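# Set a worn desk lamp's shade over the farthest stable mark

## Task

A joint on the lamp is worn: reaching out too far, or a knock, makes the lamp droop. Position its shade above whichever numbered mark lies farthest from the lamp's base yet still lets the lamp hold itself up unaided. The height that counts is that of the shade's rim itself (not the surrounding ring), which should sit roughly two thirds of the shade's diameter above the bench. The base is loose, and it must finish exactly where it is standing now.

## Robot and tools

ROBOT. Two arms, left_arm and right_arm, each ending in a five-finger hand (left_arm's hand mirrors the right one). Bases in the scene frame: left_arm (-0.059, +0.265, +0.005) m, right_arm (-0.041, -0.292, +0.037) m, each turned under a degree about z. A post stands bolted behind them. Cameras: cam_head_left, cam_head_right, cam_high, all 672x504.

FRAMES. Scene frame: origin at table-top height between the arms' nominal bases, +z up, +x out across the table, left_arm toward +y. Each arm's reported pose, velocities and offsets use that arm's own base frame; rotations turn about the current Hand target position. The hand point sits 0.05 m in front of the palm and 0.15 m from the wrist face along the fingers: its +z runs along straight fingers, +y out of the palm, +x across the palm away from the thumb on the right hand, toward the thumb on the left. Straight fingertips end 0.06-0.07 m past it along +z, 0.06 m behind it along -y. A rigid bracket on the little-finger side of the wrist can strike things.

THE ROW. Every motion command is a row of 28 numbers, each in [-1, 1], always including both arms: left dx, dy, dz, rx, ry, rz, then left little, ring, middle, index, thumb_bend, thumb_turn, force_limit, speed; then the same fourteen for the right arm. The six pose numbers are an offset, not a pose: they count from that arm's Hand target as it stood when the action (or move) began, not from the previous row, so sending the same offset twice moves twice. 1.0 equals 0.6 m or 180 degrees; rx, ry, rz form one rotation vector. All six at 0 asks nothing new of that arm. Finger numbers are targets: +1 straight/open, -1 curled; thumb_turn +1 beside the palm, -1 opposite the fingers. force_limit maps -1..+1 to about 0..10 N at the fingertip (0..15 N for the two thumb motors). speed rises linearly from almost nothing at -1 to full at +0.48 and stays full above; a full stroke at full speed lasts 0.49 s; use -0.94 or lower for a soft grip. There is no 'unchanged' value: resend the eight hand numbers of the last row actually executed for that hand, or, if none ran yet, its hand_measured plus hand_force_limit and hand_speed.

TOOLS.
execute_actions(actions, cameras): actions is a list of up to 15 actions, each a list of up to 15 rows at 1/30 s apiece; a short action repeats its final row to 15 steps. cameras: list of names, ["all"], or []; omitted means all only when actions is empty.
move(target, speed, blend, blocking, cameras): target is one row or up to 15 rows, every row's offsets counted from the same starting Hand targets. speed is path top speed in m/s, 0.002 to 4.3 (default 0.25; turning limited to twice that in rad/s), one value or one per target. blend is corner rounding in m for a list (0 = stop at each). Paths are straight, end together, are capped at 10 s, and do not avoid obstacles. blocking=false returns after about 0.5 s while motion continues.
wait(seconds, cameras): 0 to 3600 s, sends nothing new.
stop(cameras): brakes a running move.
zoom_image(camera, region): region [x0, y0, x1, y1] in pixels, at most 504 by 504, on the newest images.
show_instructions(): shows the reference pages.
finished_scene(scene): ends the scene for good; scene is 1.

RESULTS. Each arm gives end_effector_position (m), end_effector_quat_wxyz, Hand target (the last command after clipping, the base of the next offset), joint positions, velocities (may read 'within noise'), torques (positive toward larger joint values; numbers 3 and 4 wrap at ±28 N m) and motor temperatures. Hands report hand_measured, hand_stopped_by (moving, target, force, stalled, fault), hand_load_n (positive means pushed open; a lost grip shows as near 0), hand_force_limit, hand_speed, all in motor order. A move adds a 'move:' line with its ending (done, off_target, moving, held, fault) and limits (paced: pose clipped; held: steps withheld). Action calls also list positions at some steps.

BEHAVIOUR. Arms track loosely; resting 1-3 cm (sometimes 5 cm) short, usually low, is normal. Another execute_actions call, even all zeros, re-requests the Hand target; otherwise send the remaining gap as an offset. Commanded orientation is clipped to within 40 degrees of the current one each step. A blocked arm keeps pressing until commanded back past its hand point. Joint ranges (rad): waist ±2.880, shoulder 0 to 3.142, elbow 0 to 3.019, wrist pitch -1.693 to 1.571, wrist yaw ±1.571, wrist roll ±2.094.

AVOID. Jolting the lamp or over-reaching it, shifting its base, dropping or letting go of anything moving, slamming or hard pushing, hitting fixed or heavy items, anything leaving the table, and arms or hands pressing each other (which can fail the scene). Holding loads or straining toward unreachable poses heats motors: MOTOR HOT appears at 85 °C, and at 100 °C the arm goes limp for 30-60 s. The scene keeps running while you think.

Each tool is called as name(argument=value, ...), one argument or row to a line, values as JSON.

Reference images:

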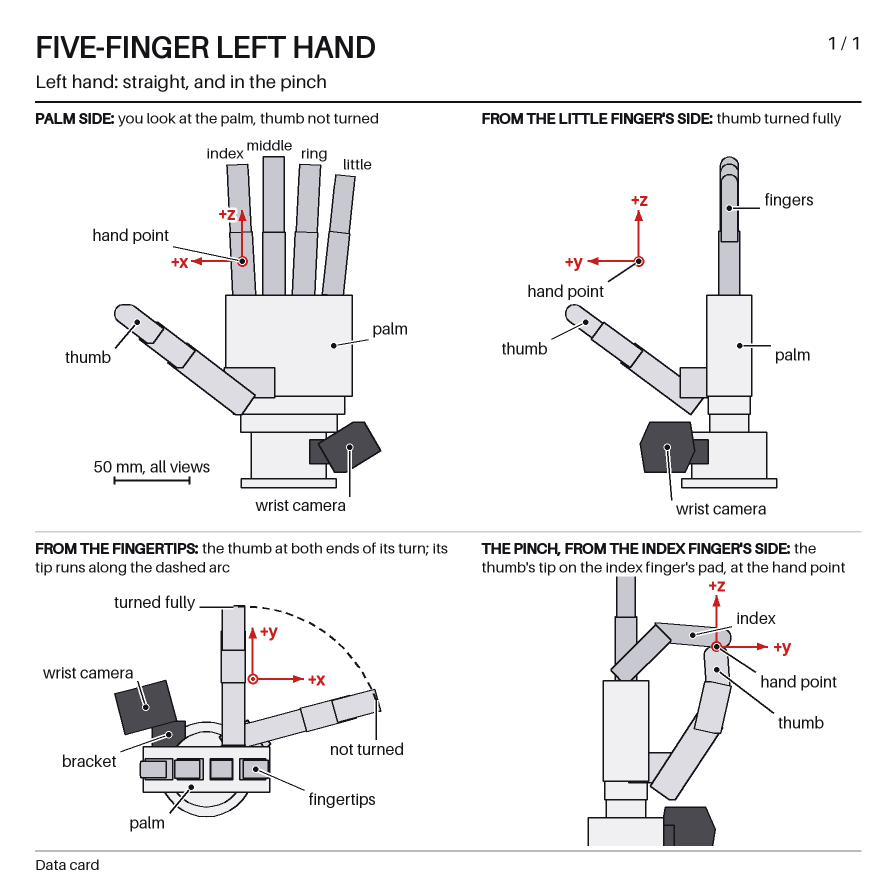

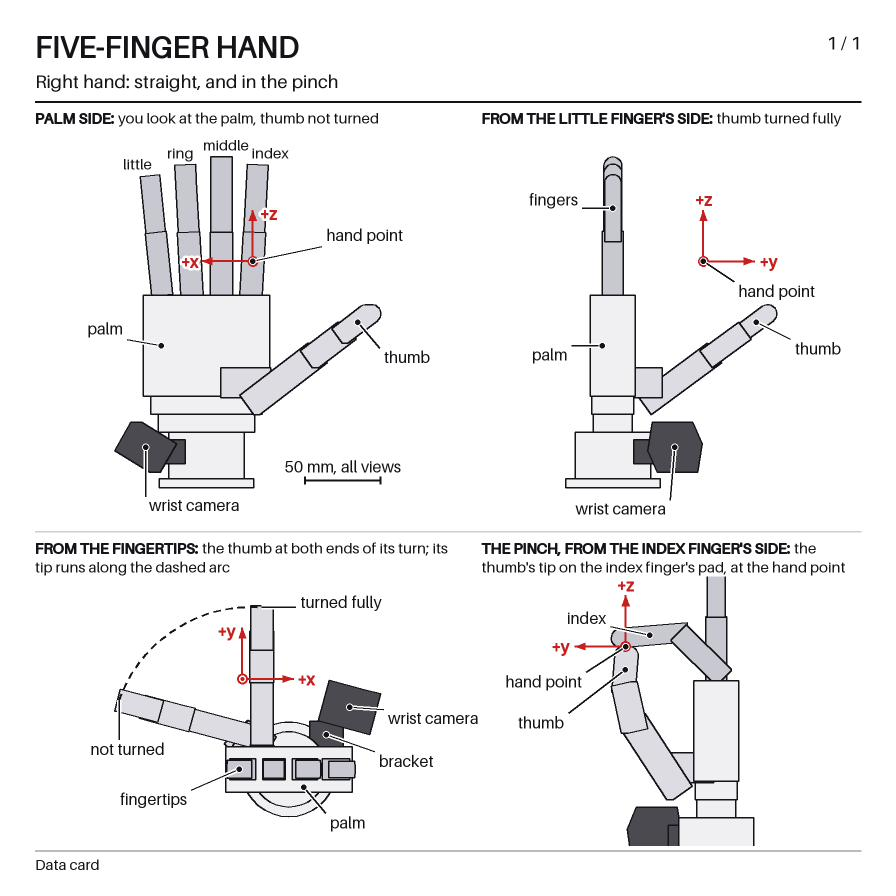

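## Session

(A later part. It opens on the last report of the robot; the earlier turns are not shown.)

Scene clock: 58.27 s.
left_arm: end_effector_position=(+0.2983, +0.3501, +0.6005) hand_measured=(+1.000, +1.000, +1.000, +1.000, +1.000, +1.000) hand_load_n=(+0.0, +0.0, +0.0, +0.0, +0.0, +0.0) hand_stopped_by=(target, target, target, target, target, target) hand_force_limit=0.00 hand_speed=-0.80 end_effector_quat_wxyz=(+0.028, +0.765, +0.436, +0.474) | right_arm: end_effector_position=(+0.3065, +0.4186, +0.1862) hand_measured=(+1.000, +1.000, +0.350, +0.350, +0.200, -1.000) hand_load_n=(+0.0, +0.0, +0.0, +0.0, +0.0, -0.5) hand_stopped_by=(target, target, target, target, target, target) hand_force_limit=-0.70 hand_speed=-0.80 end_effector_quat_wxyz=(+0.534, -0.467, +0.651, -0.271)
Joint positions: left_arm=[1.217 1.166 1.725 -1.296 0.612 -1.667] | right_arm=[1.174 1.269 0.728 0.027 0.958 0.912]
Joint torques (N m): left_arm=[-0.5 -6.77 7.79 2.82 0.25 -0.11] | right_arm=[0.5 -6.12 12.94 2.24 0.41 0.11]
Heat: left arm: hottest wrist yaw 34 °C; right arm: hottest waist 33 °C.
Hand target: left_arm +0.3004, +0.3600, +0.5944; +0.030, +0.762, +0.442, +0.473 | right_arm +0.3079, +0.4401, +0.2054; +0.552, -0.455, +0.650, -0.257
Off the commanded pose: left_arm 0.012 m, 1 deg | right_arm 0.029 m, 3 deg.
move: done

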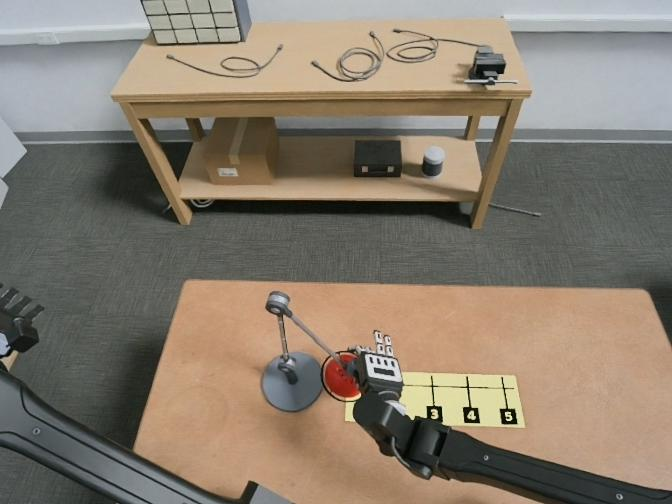

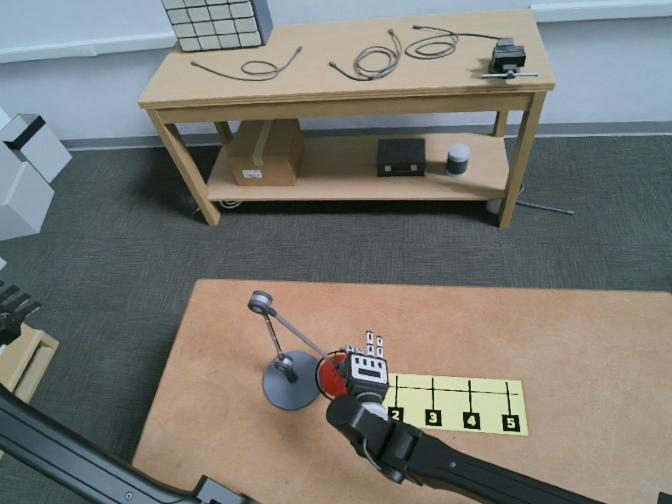

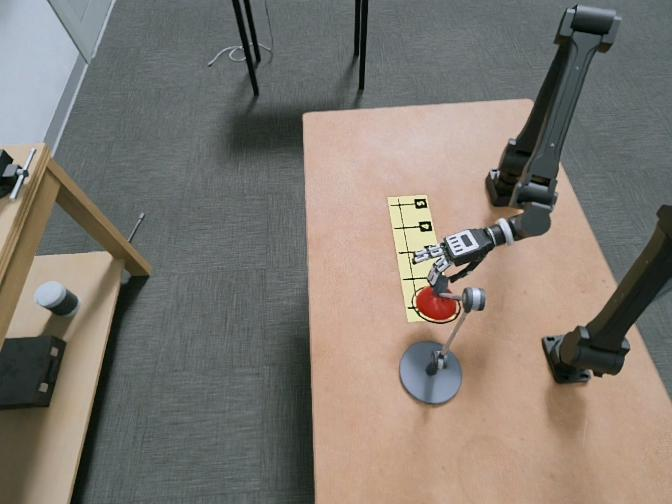

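move(
  target=[
    [0,0,0,0,0,0,1,1,1,1,1,1,0,-0.8,0,0,0,0,0,0,1,1,-0.1,-0.1,-0.2,-1,-0.75,-0.94],
  ],
  cameras=["all"],
  speed=0.05,
)

zoom_image(
  camera="cam_head_left",
  region=[300, 290, 420, 410],
)

zoom_image(
  camera="cam_high",
  region=[390, 220, 510, 340],
)

Scene clock: 60.17 s.
left_arm: end_effector_position=(+0.2983, +0.3501, +0.6005) hand_measured=(+1.000, +1.000, +1.000, +1.000, +1.000, +1.000) hand_load_n=(+0.0, +0.0, +0.0, +0.0, +0.0, +0.0) hand_stopped_by=(target, target, target, target, target, target) hand_force_limit=0.00 hand_speed=-0.80 end_effector_quat_wxyz=(+0.028, +0.765, +0.436, +0.474) | right_arm: end_effector_position=(+0.3058, +0.4190, +0.1862) hand_measured=(+1.000, +1.000, +0.198, +0.158, +0.124, -1.000) hand_load_n=(+0.0, +0.0, +1.5, +1.0, +3.0, +0.0) hand_stopped_by=(target, target, force, force, force, target) hand_force_limit=-0.75 hand_speed=-0.94 end_effector_quat_wxyz=(+0.534, -0.468, +0.650, -0.271)
Joint positions: left_arm=[1.217 1.166 1.725 -1.296 0.612 -1.667] | right_arm=[1.176 1.269 0.728 0.027 0.958 0.912]
Joint torques (N m): left_arm=[-0.62 -6.42 7.73 2.65 0.29 -0.11] | right_arm=[0.67 -6.71 13 2.14 0.41 0.12]
Heat: left arm: hottest wrist yaw 34 °C; right arm: hottest waist 33 °C.
Hand target: left_arm +0.3004, +0.3600, +0.5944; +0.030, +0.762, +0.442, +0.473 | right_arm +0.3078, +0.4402, +0.2054; +0.552, -0.456, +0.650, -0.257
Off the commanded pose: left_arm 0.012 m, 1 deg | right_arm 0.029 m, 3 deg.
move: done

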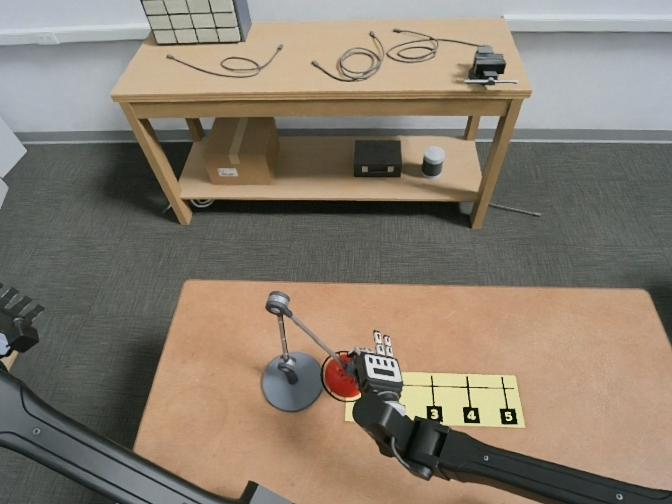

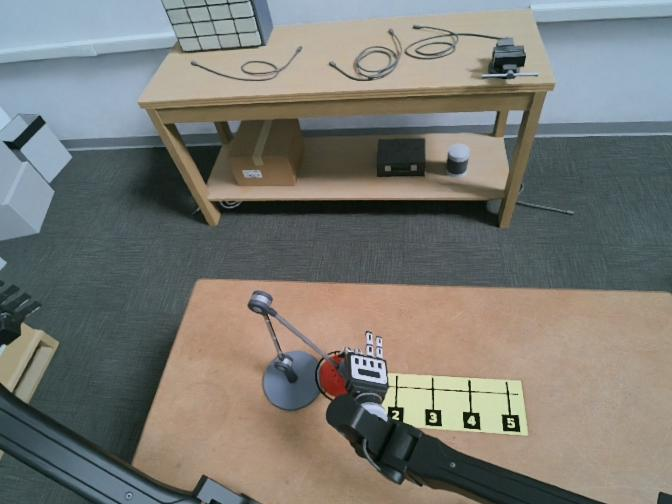

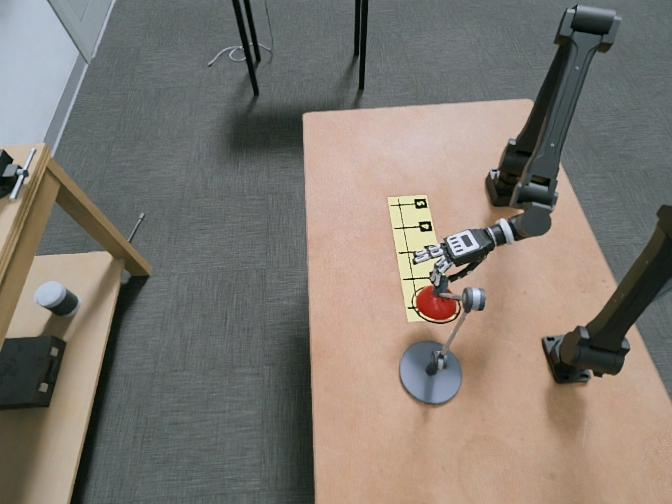

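Scaled by 4.200 from the camera's image (finer frame: 960x720).

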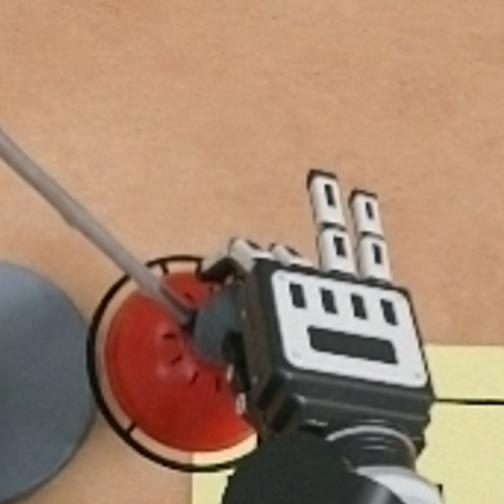

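Scaled by 4.200 from the camera's image (finer frame: 960x720).

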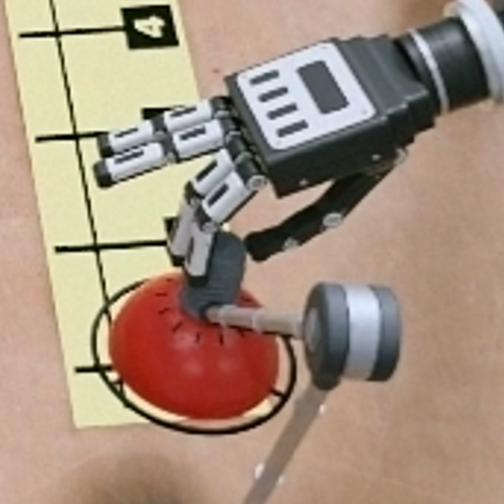

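move(
  target=[
    [0,0,0,0,0,0,1,1,1,1,1,1,0,-0.8,0,0,0,0,0,0,1,1,-0.2,-0.2,-0.3,-1,0,-0.94],
  ],
  cameras=["all"],
  speed=0.05,
)

zoom_image(
  camera="cam_head_left",
  region=[240, 280, 420, 420],
)

zoom_image(
  camera="cam_high",
  region=[380, 220, 520, 420],
)

Scene clock: 61.13 s.
left_arm: end_effector_position=(+0.2983, +0.3501, +0.6005) hand_measured=(+1.000, +1.000, +1.000, +1.000, +1.000, +1.000) hand_load_n=(+0.0, +0.0, +0.0, +0.0, +0.0, -0.5) hand_stopped_by=(target, target, target, target, target, target) hand_force_limit=0.00 hand_speed=-0.80 end_effector_quat_wxyz=(+0.028, +0.765, +0.436, +0.474) | right_arm: end_effector_position=(+0.3059, +0.4192, +0.1862) hand_measured=(+1.000, +1.000, +0.184, +0.138, +0.118, -1.000) hand_load_n=(+0.0, +0.0, +5.0, +6.0, +7.5, -0.5) hand_stopped_by=(target, target, force, force, force, target) hand_force_limit=0.00 hand_speed=-0.94 end_effector_quat_wxyz=(+0.534, -0.467, +0.650, -0.270)
Joint positions: left_arm=[1.217 1.166 1.725 -1.296 0.612 -1.667] | right_arm=[1.176 1.27 0.728 0.027 0.958 0.912]
Joint torques (N m): left_arm=[-0.44 -6.24 7.84 2.66 0.26 -0.15] | right_arm=[0.91 -6.36 13 1.99 0.4 0.14]
Heat: left arm: hottest wrist yaw 34 °C; right arm: hottest waist 33 °C.
Hand target: left_arm +0.3004, +0.3600, +0.5944; +0.030, +0.762, +0.442, +0.473 | right_arm +0.3078, +0.4402, +0.2053; +0.552, -0.456, +0.650, -0.257
Off the commanded pose: left_arm 0.012 m, 1 deg | right_arm 0.029 m, 3 deg.
move: done

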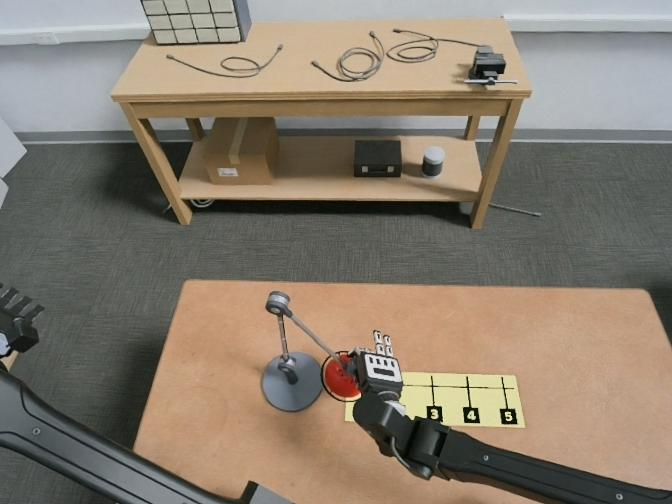

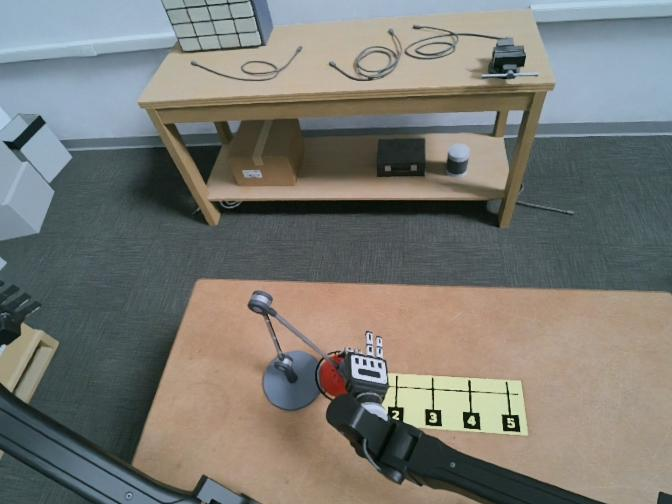

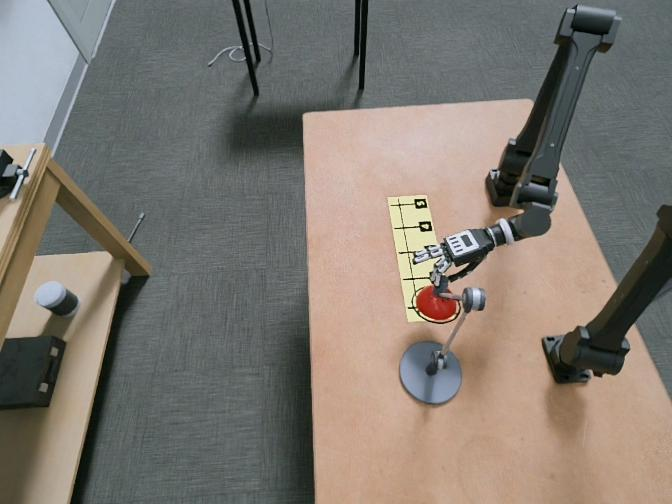

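Scaled by 2.800 from the camera's image (finer frame: 960x720).

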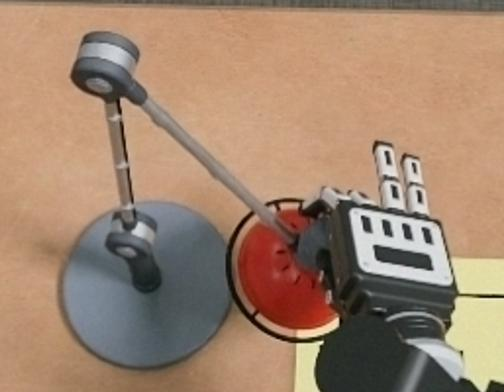

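Scaled by 2.520 from the camera's image (finer frame: 960x720).

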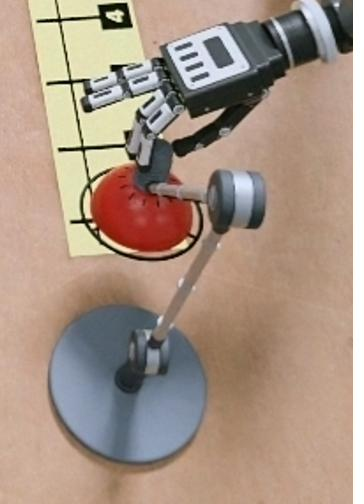

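move(
  target=[
    [0,0,0,0,0,0,1,1,1,1,1,1,0,-0.8,0,-0.12,-0.03,0,0,0,1,1,-0.2,-0.2,-0.3,-1,0,-0.94],
  ],
  cameras=["all"],
  speed=0.05,
)

zoom_image(
  camera="cam_head_left",
  region=[240, 280, 420, 420],
)

zoom_image(
  camera="cam_high",
  region=[380, 220, 520, 420],
)

Scene clock: 68.90 s.
left_arm: end_effector_position=(+0.2983, +0.3501, +0.6005) hand_measured=(+1.000, +1.000, +1.000, +1.000, +1.000, +1.000) hand_load_n=(+0.0, +0.0, +0.0, +0.0, +0.0, +0.0) hand_stopped_by=(target, target, target, target, target, target) hand_force_limit=0.00 hand_speed=-0.80 end_effector_quat_wxyz=(+0.028, +0.765, +0.436, +0.474) | right_arm: end_effector_position=(+0.3041, +0.3746, +0.1874) hand_measured=(+1.000, +1.000, +0.184, +0.138, +0.116, -1.000) hand_load_n=(+0.0, +0.0, +0.0, +0.0, +0.0, +0.0) hand_stopped_by=(target, target, force, force, force, target) hand_force_limit=0.00 hand_speed=-0.94 end_effector_quat_wxyz=(+0.550, -0.461, +0.649, -0.254)
Joint positions: left_arm=[1.217 1.166 1.725 -1.296 0.612 -1.667] | right_arm=[1.117 1.137 0.595 0.107 0.886 0.865]
Joint torques (N m): left_arm=[-0.38 -6.12 7.51 2.67 0.32 -0.1] | right_arm=[-1.49 -6.53 8.05 2.13 0.18 -0.05]
Heat: left arm: hottest elbow 34 °C; right arm: hottest waist 33 °C.
Hand target: left_arm +0.3004, +0.3600, +0.5944; +0.030, +0.762, +0.442, +0.473 | right_arm +0.3079, +0.3682, +0.1872; +0.552, -0.456, +0.650, -0.257
Off the commanded pose: left_arm 0.012 m, 1 deg | right_arm 0.007 m, 1 deg.
move: done

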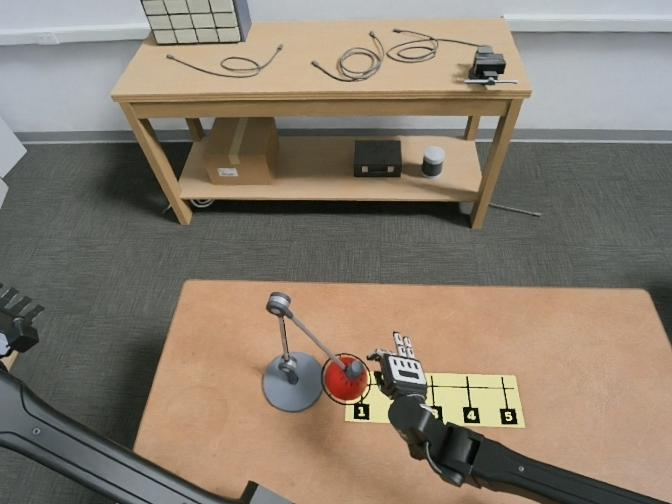

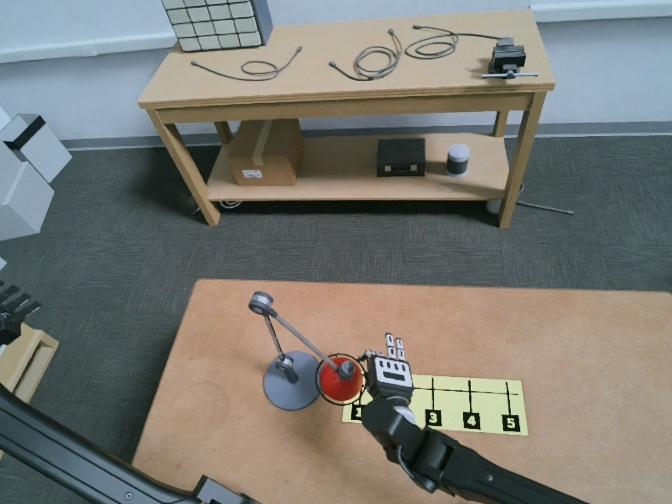

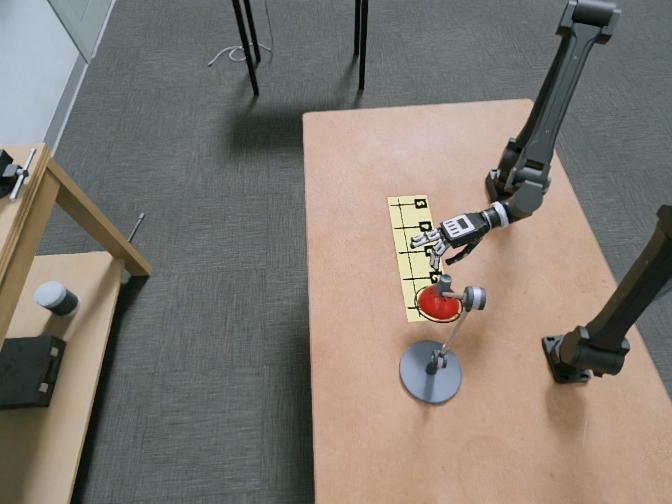

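Scaled by 2.800 from the camera's image (finer frame: 960x720).

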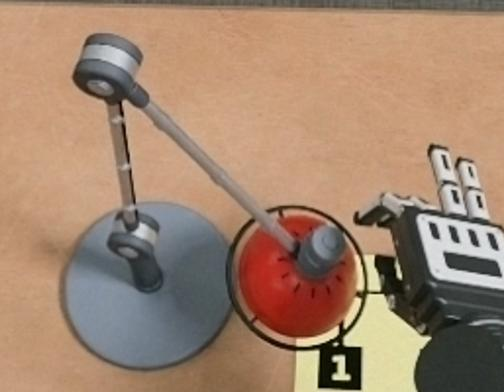

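Scaled by 2.520 from the camera's image (finer frame: 960x720).

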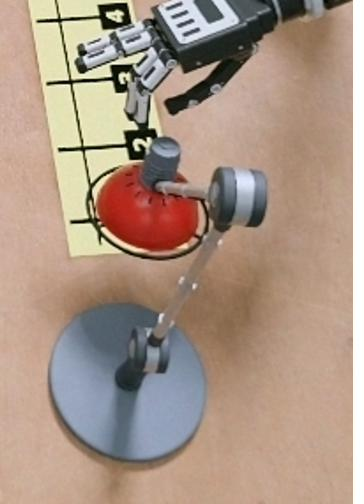

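move(
  target=[
    [0,0,0,0,0,0,1,1,1,1,1,1,0,-0.8,0,-0.03,0.13,0,0,0,1,1,1,1,0.3,-1,0,-0.5],
    [0,0,0,0,0,0,1,1,1,1,1,1,0,-0.8,0,0,0.13,-0.0149,-0.1001,0.1723,1,1,1,1,0.3,-1,0,-0.5],
  ],
  cameras=["all"],
  speed=0.12,
)

zoom_image(
  camera="cam_head_left",
  region=[310, 290, 430, 410],
)

zoom_image(
  camera="cam_high",
  region=[400, 220, 520, 340],
)

Scene clock: 80.30 s.
left_arm: end_effector_position=(+0.2983, +0.3501, +0.6005) hand_measured=(+1.000, +1.000, +1.000, +1.000, +1.000, +1.000) hand_load_n=(+0.0, +0.0, +0.0, +0.0, +0.0, +0.0) hand_stopped_by=(target, target, target, target, target, target) hand_force_limit=0.00 hand_speed=-0.80 end_effector_quat_wxyz=(+0.028, +0.765, +0.436, +0.474) | right_arm: end_effector_position=(+0.3029, +0.3725, +0.2762) hand_measured=(+1.000, +1.000, +1.000, +1.000, +0.300, -1.000) hand_load_n=(+0.0, +0.0, +0.0, +0.0, +0.5, +0.0) hand_stopped_by=(target, target, target, target, target, target) hand_force_limit=0.00 hand_speed=-0.50 end_effector_quat_wxyz=(+0.688, -0.577, +0.403, -0.176)
Joint positions: left_arm=[1.217 1.166 1.725 -1.296 0.612 -1.667] | right_arm=[0.837 0.956 0.525 0.441 0.126 0.357]
Joint torques (N m): left_arm=[-0.62 -6.42 7.62 2.7 0.25 -0.16] | right_arm=[-1.14 -3.25 8.75 2.5 -0.12 -0.05]
Motor temperatures (°C): left_arm=[27 30 34 28 34 30] | right_arm=[33 33 33 28 32 30]
Heat: left arm: hottest elbow 34 °C; right arm: hottest waist 33 °C.
Hand target: left_arm +0.3004, +0.3600, +0.5944; +0.030, +0.762, +0.442, +0.473 | right_arm +0.3080, +0.3681, +0.2653; +0.683, -0.579, +0.405, -0.183
Off the commanded pose: left_arm 0.012 m, 1 deg | right_arm 0.013 m, 1 deg.
move: off_target (right_arm)

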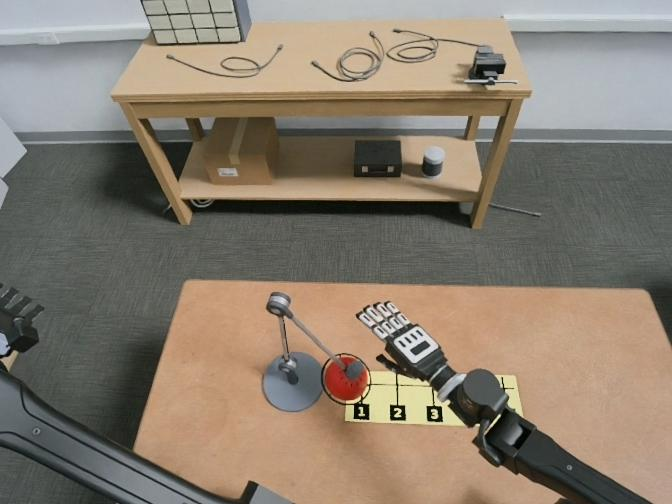

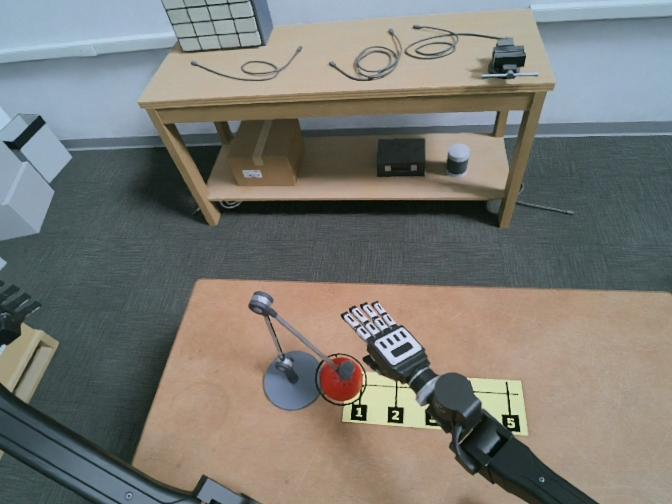

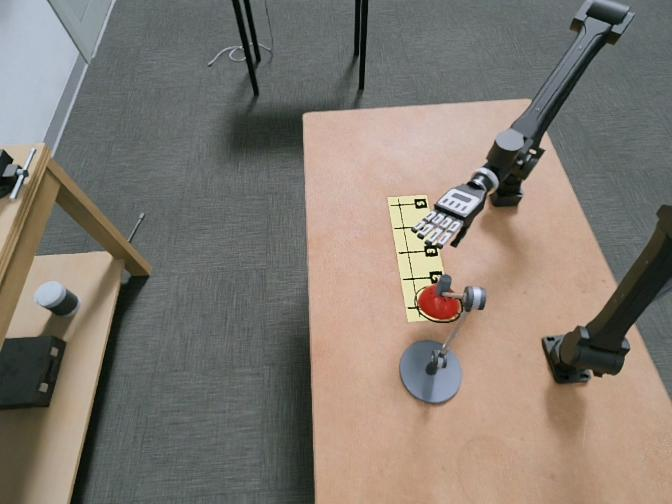

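Scaled by 4.200 from the camera's image (finer frame: 960x720).

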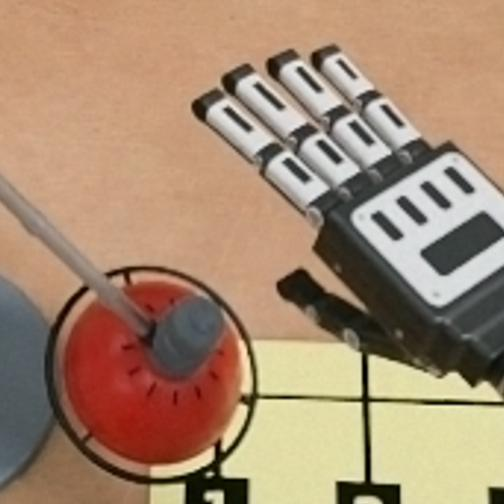

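Scaled by 4.200 from the camera's image (finer frame: 960x720).

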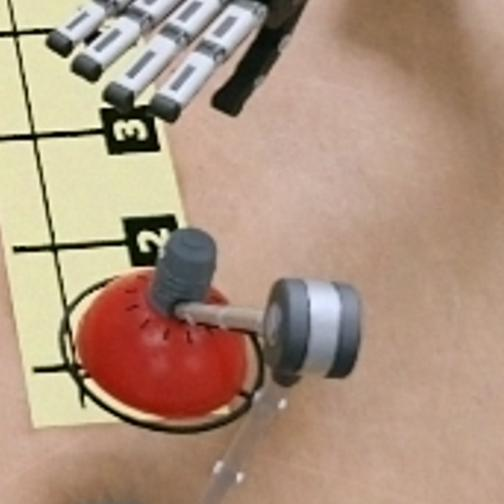

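move(
  target=[
    [0,0,0,0,0,0,1,1,1,1,1,1,0,-0.8,-0.015,0.037,-0.115,0,0,0,1,1,1,1,0.3,-1,0,-0.5],
  ],
  cameras=["all"],
  speed=0.08,
)

zoom_image(
  camera="cam_head_left",
  region=[310, 290, 430, 410],
)

zoom_image(
  camera="cam_high",
  region=[400, 220, 520, 340],
)

Scene clock: 82.93 s.
left_arm: end_effector_position=(+0.2983, +0.3501, +0.6005) hand_measured=(+1.000, +1.000, +1.000, +1.000, +1.000, +1.000) hand_load_n=(+0.0, +0.0, +0.0, +0.0, -0.5, +0.0) hand_stopped_by=(target, target, target, target, target, target) hand_force_limit=0.00 hand_speed=-0.80 end_effector_quat_wxyz=(+0.028, +0.765, +0.436, +0.474) | right_arm: end_effector_position=(+0.3050, +0.3879, +0.2032) hand_measured=(+1.000, +1.000, +1.000, +1.000, +0.300, -1.000) hand_load_n=(+0.0, +0.0, +0.0, +0.0, +0.0, +0.0) hand_stopped_by=(target, target, target, target, target, target) hand_force_limit=0.00 hand_speed=-0.50 end_effector_quat_wxyz=(+0.684, -0.574, +0.411, -0.184)
Joint positions: left_arm=[1.217 1.166 1.725 -1.296 0.612 -1.667] | right_arm=[0.883 1.171 0.43 0.745 0.196 0.357]
Joint torques (N m): left_arm=[-0.32 -6.48 7.82 2.63 0.29 -0.11] | right_arm=[0.62 -4.37 7.35 2.67 0.12 0.01]
Heat: left arm: hottest elbow 34 °C; right arm: hottest waist 33 °C.
Hand target: left_arm +0.3004, +0.3600, +0.5944; +0.030, +0.762, +0.442, +0.473 | right_arm +0.2989, +0.3903, +0.1962; +0.683, -0.579, +0.406, -0.183
Off the commanded pose: left_arm 0.012 m, 1 deg | right_arm 0.009 m, 1 deg.
move: done

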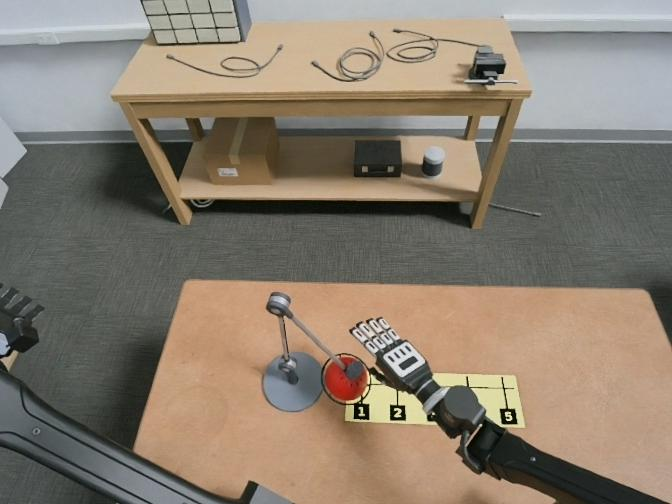

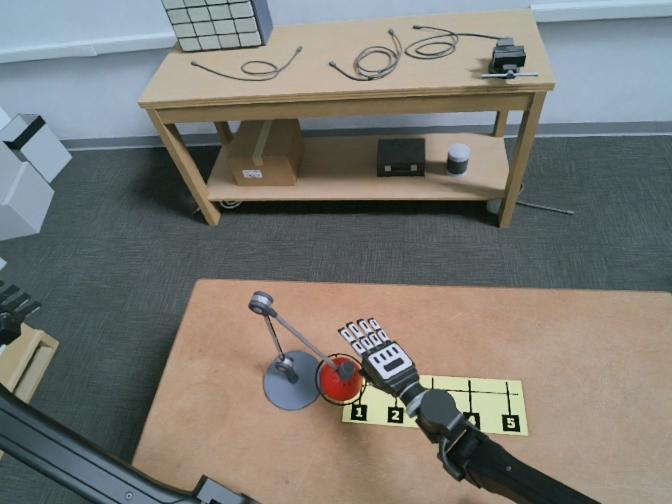

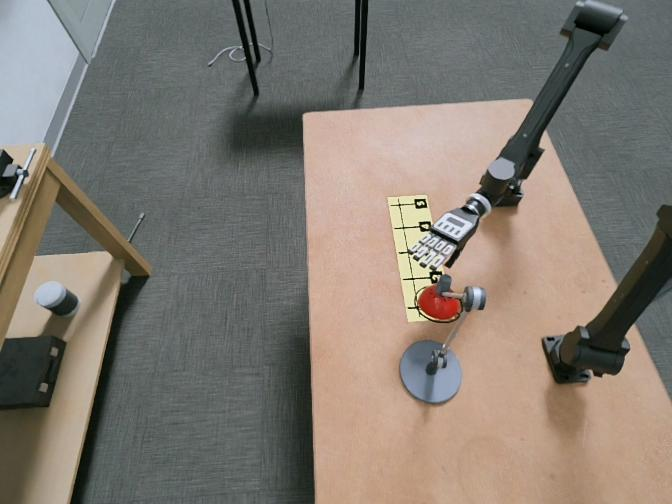

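Scaled by 4.200 from the camera's image (finer frame: 960x720).

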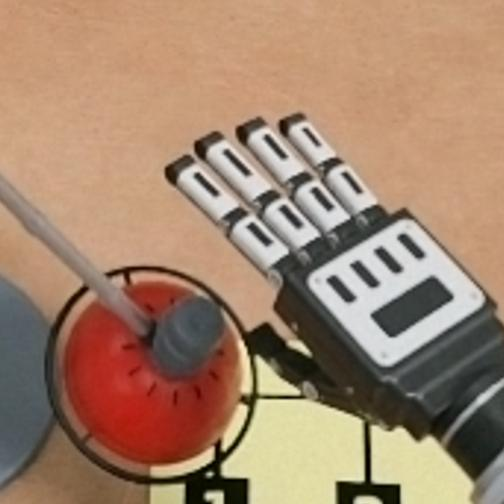

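Scaled by 4.200 from the camera's image (finer frame: 960x720).

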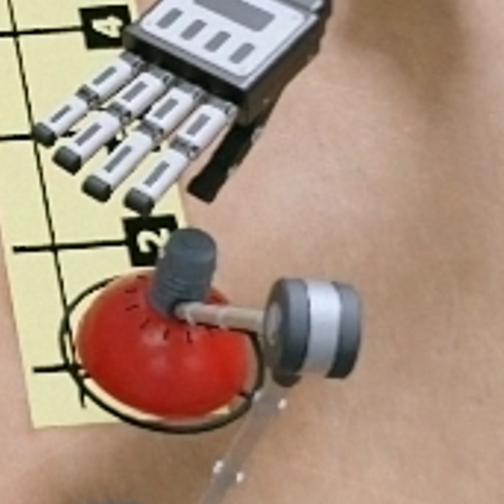

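move(
  target=[
    [0,0,0,0,0,0,1,1,1,1,1,1,0,-0.8,-0.017,0.013,-0.05,0,0,0,1,1,1,1,0.3,-1,0,-0.5],
  ],
  cameras=["all"],
  speed=0.06,
)

zoom_image(
  camera="cam_head_left",
  region=[310, 290, 430, 410],
)

zoom_image(
  camera="cam_high",
  region=[400, 220, 520, 340],
)

Scene clock: 84.97 s.
left_arm: end_effector_position=(+0.2983, +0.3501, +0.6005) hand_measured=(+1.000, +1.000, +1.000, +1.000, +1.000, +1.000) hand_load_n=(+0.0, +0.0, +0.0, +0.0, +0.0, +0.0) hand_stopped_by=(target, target, target, target, target, target) hand_force_limit=0.00 hand_speed=-0.80 end_effector_quat_wxyz=(+0.028, +0.765, +0.436, +0.474) | right_arm: end_effector_position=(+0.2951, +0.3965, +0.1740) hand_measured=(+1.000, +1.000, +1.000, +1.000, +0.300, -1.000) hand_load_n=(+0.0, +0.0, +0.0, +0.0, +0.5, +0.0) hand_stopped_by=(target, target, target, target, target, target) hand_force_limit=0.00 hand_speed=-0.50 end_effector_quat_wxyz=(+0.685, -0.573, +0.410, -0.184)
Joint positions: left_arm=[1.217 1.166 1.725 -1.296 0.612 -1.667] | right_arm=[0.927 1.274 0.394 0.886 0.239 0.357]
Joint torques (N m): left_arm=[-0.79 -6.48 7.84 2.69 0.27 -0.08] | right_arm=[0.03 -5.95 6.39 2.28 0.07 0]
Heat: left arm: hottest elbow 34 °C; right arm: hottest waist 33 °C.
Hand target: left_arm +0.3004, +0.3600, +0.5944; +0.030, +0.762, +0.442, +0.473 | right_arm +0.2886, +0.3981, +0.1661; +0.683, -0.579, +0.405, -0.183
Off the commanded pose: left_arm 0.012 m, 1 deg | right_arm 0.010 m, 1 deg.
move: done

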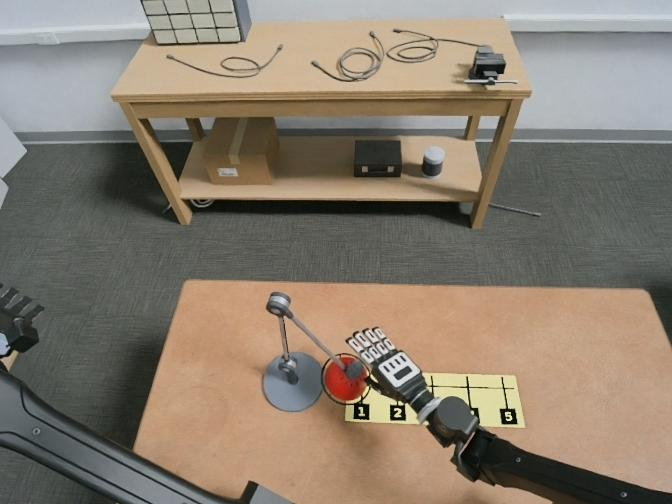

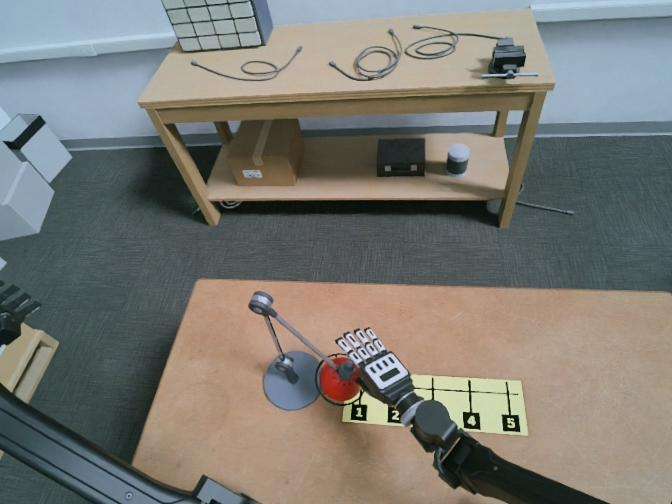

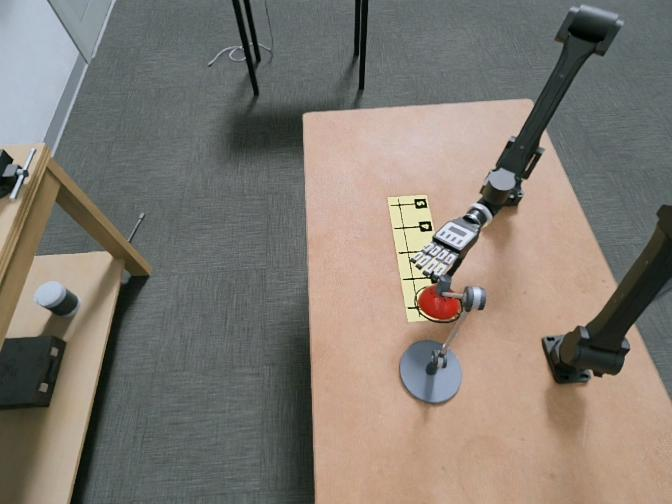

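Scaled by 4.200 from the camera's image (finer frame: 960x720).

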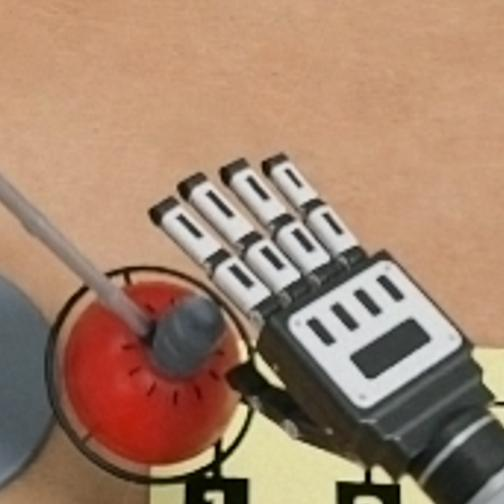

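Scaled by 4.200 from the camera's image (finer frame: 960x720).

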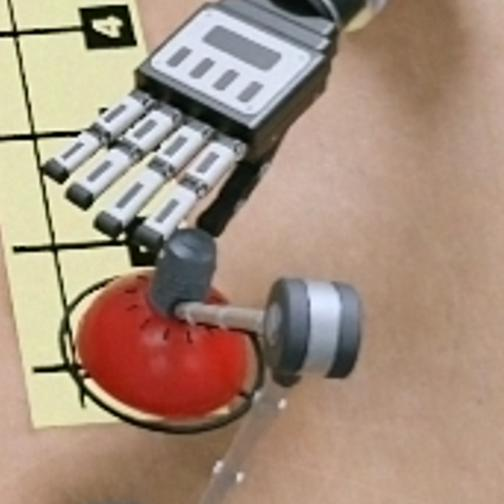

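move(
  target=[
    [0,0,0,0,0,0,1,1,1,1,1,1,0,-0.8,0.002,0.012,-0.0187,0,0,0,1,1,1,1,0.3,-1,0,-0.5],
    [0,0,0,0,0,0,1,1,1,1,1,1,0,-0.8,0.002,0.012,-0.0187,0,0,0,1,1,1,0.4,0.2,-1,0,-0.8],
  ],
  cameras=["all"],
  speed=0.06,
)

zoom_image(
  camera="cam_head_left",
  region=[310, 290, 430, 410],
)

zoom_image(
  camera="cam_high",
  region=[400, 220, 520, 340],
)

Scene clock: 88.27 s.
left_arm: end_effector_position=(+0.2983, +0.3501, +0.6005) hand_measured=(+1.000, +1.000, +1.000, +1.000, +1.000, +1.000) hand_load_n=(+0.0, +0.0, +0.0, +0.0, +0.0, +0.0) hand_stopped_by=(target, target, target, target, target, target) hand_force_limit=0.00 hand_speed=-0.80 end_effector_quat_wxyz=(+0.028, +0.765, +0.436, +0.474) | right_arm: end_effector_position=(+0.2958, +0.4022, +0.1591) hand_measured=(+1.000, +1.000, +1.000, +0.400, +0.200, -1.000) hand_load_n=(+0.0, -0.5, +0.0, +0.0, +0.0, +0.0) hand_stopped_by=(target, target, target, target, target, target) hand_force_limit=0.00 hand_speed=-0.80 end_effector_quat_wxyz=(+0.682, -0.576, +0.411, -0.184)
Joint positions: left_arm=[1.217 1.166 1.725 -1.296 0.612 -1.667] | right_arm=[0.937 1.339 0.394 0.944 0.25 0.357]
Joint torques (N m): left_arm=[-0.15 -6.48 7.77 2.81 0.29 -0.14] | right_arm=[1.55 -5.25 6.56 2.67 0.01 -0.08]
Heat: left arm: hottest elbow 34 °C; right arm: hottest waist 33 °C.
Hand target: left_arm +0.3004, +0.3600, +0.5944; +0.030, +0.762, +0.442, +0.473 | right_arm +0.2899, +0.4053, +0.1551; +0.683, -0.579, +0.405, -0.183
Off the commanded pose: left_arm 0.012 m, 1 deg | right_arm 0.008 m, 1 deg.
move: done

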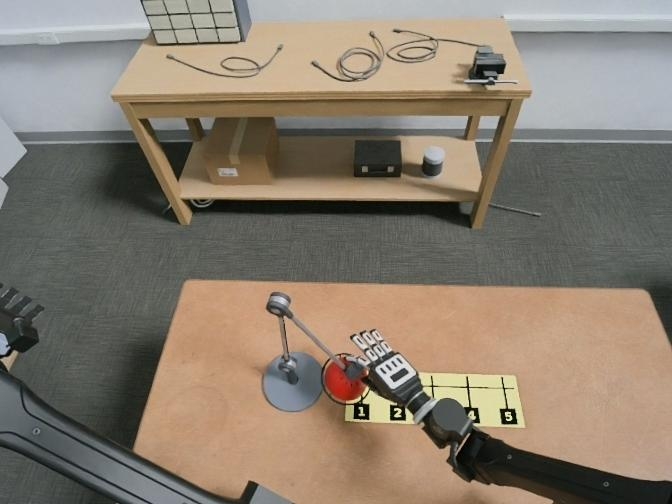

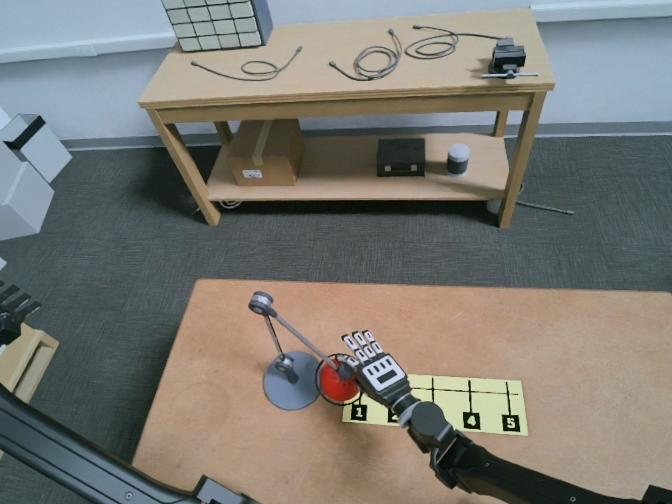

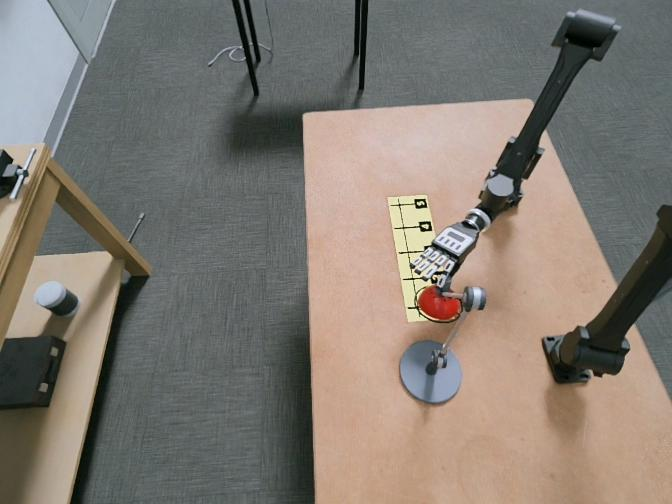

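Scaled by 4.200 from the camera's image (finer frame: 960x720).

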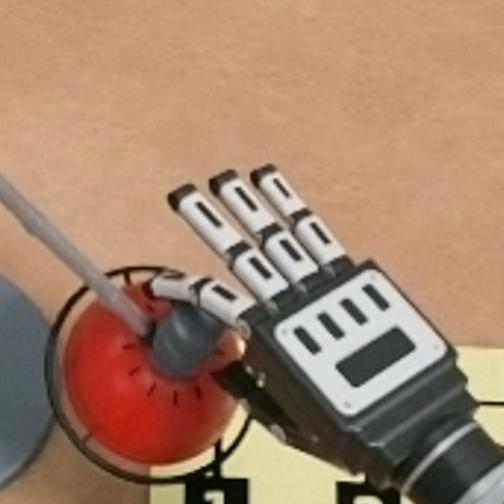

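Scaled by 4.200 from the camera's image (finer frame: 960x720).

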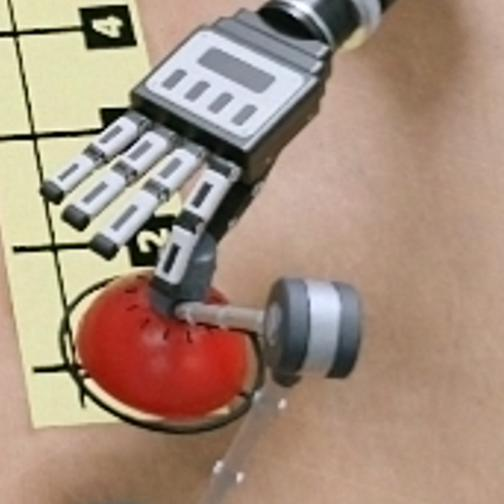

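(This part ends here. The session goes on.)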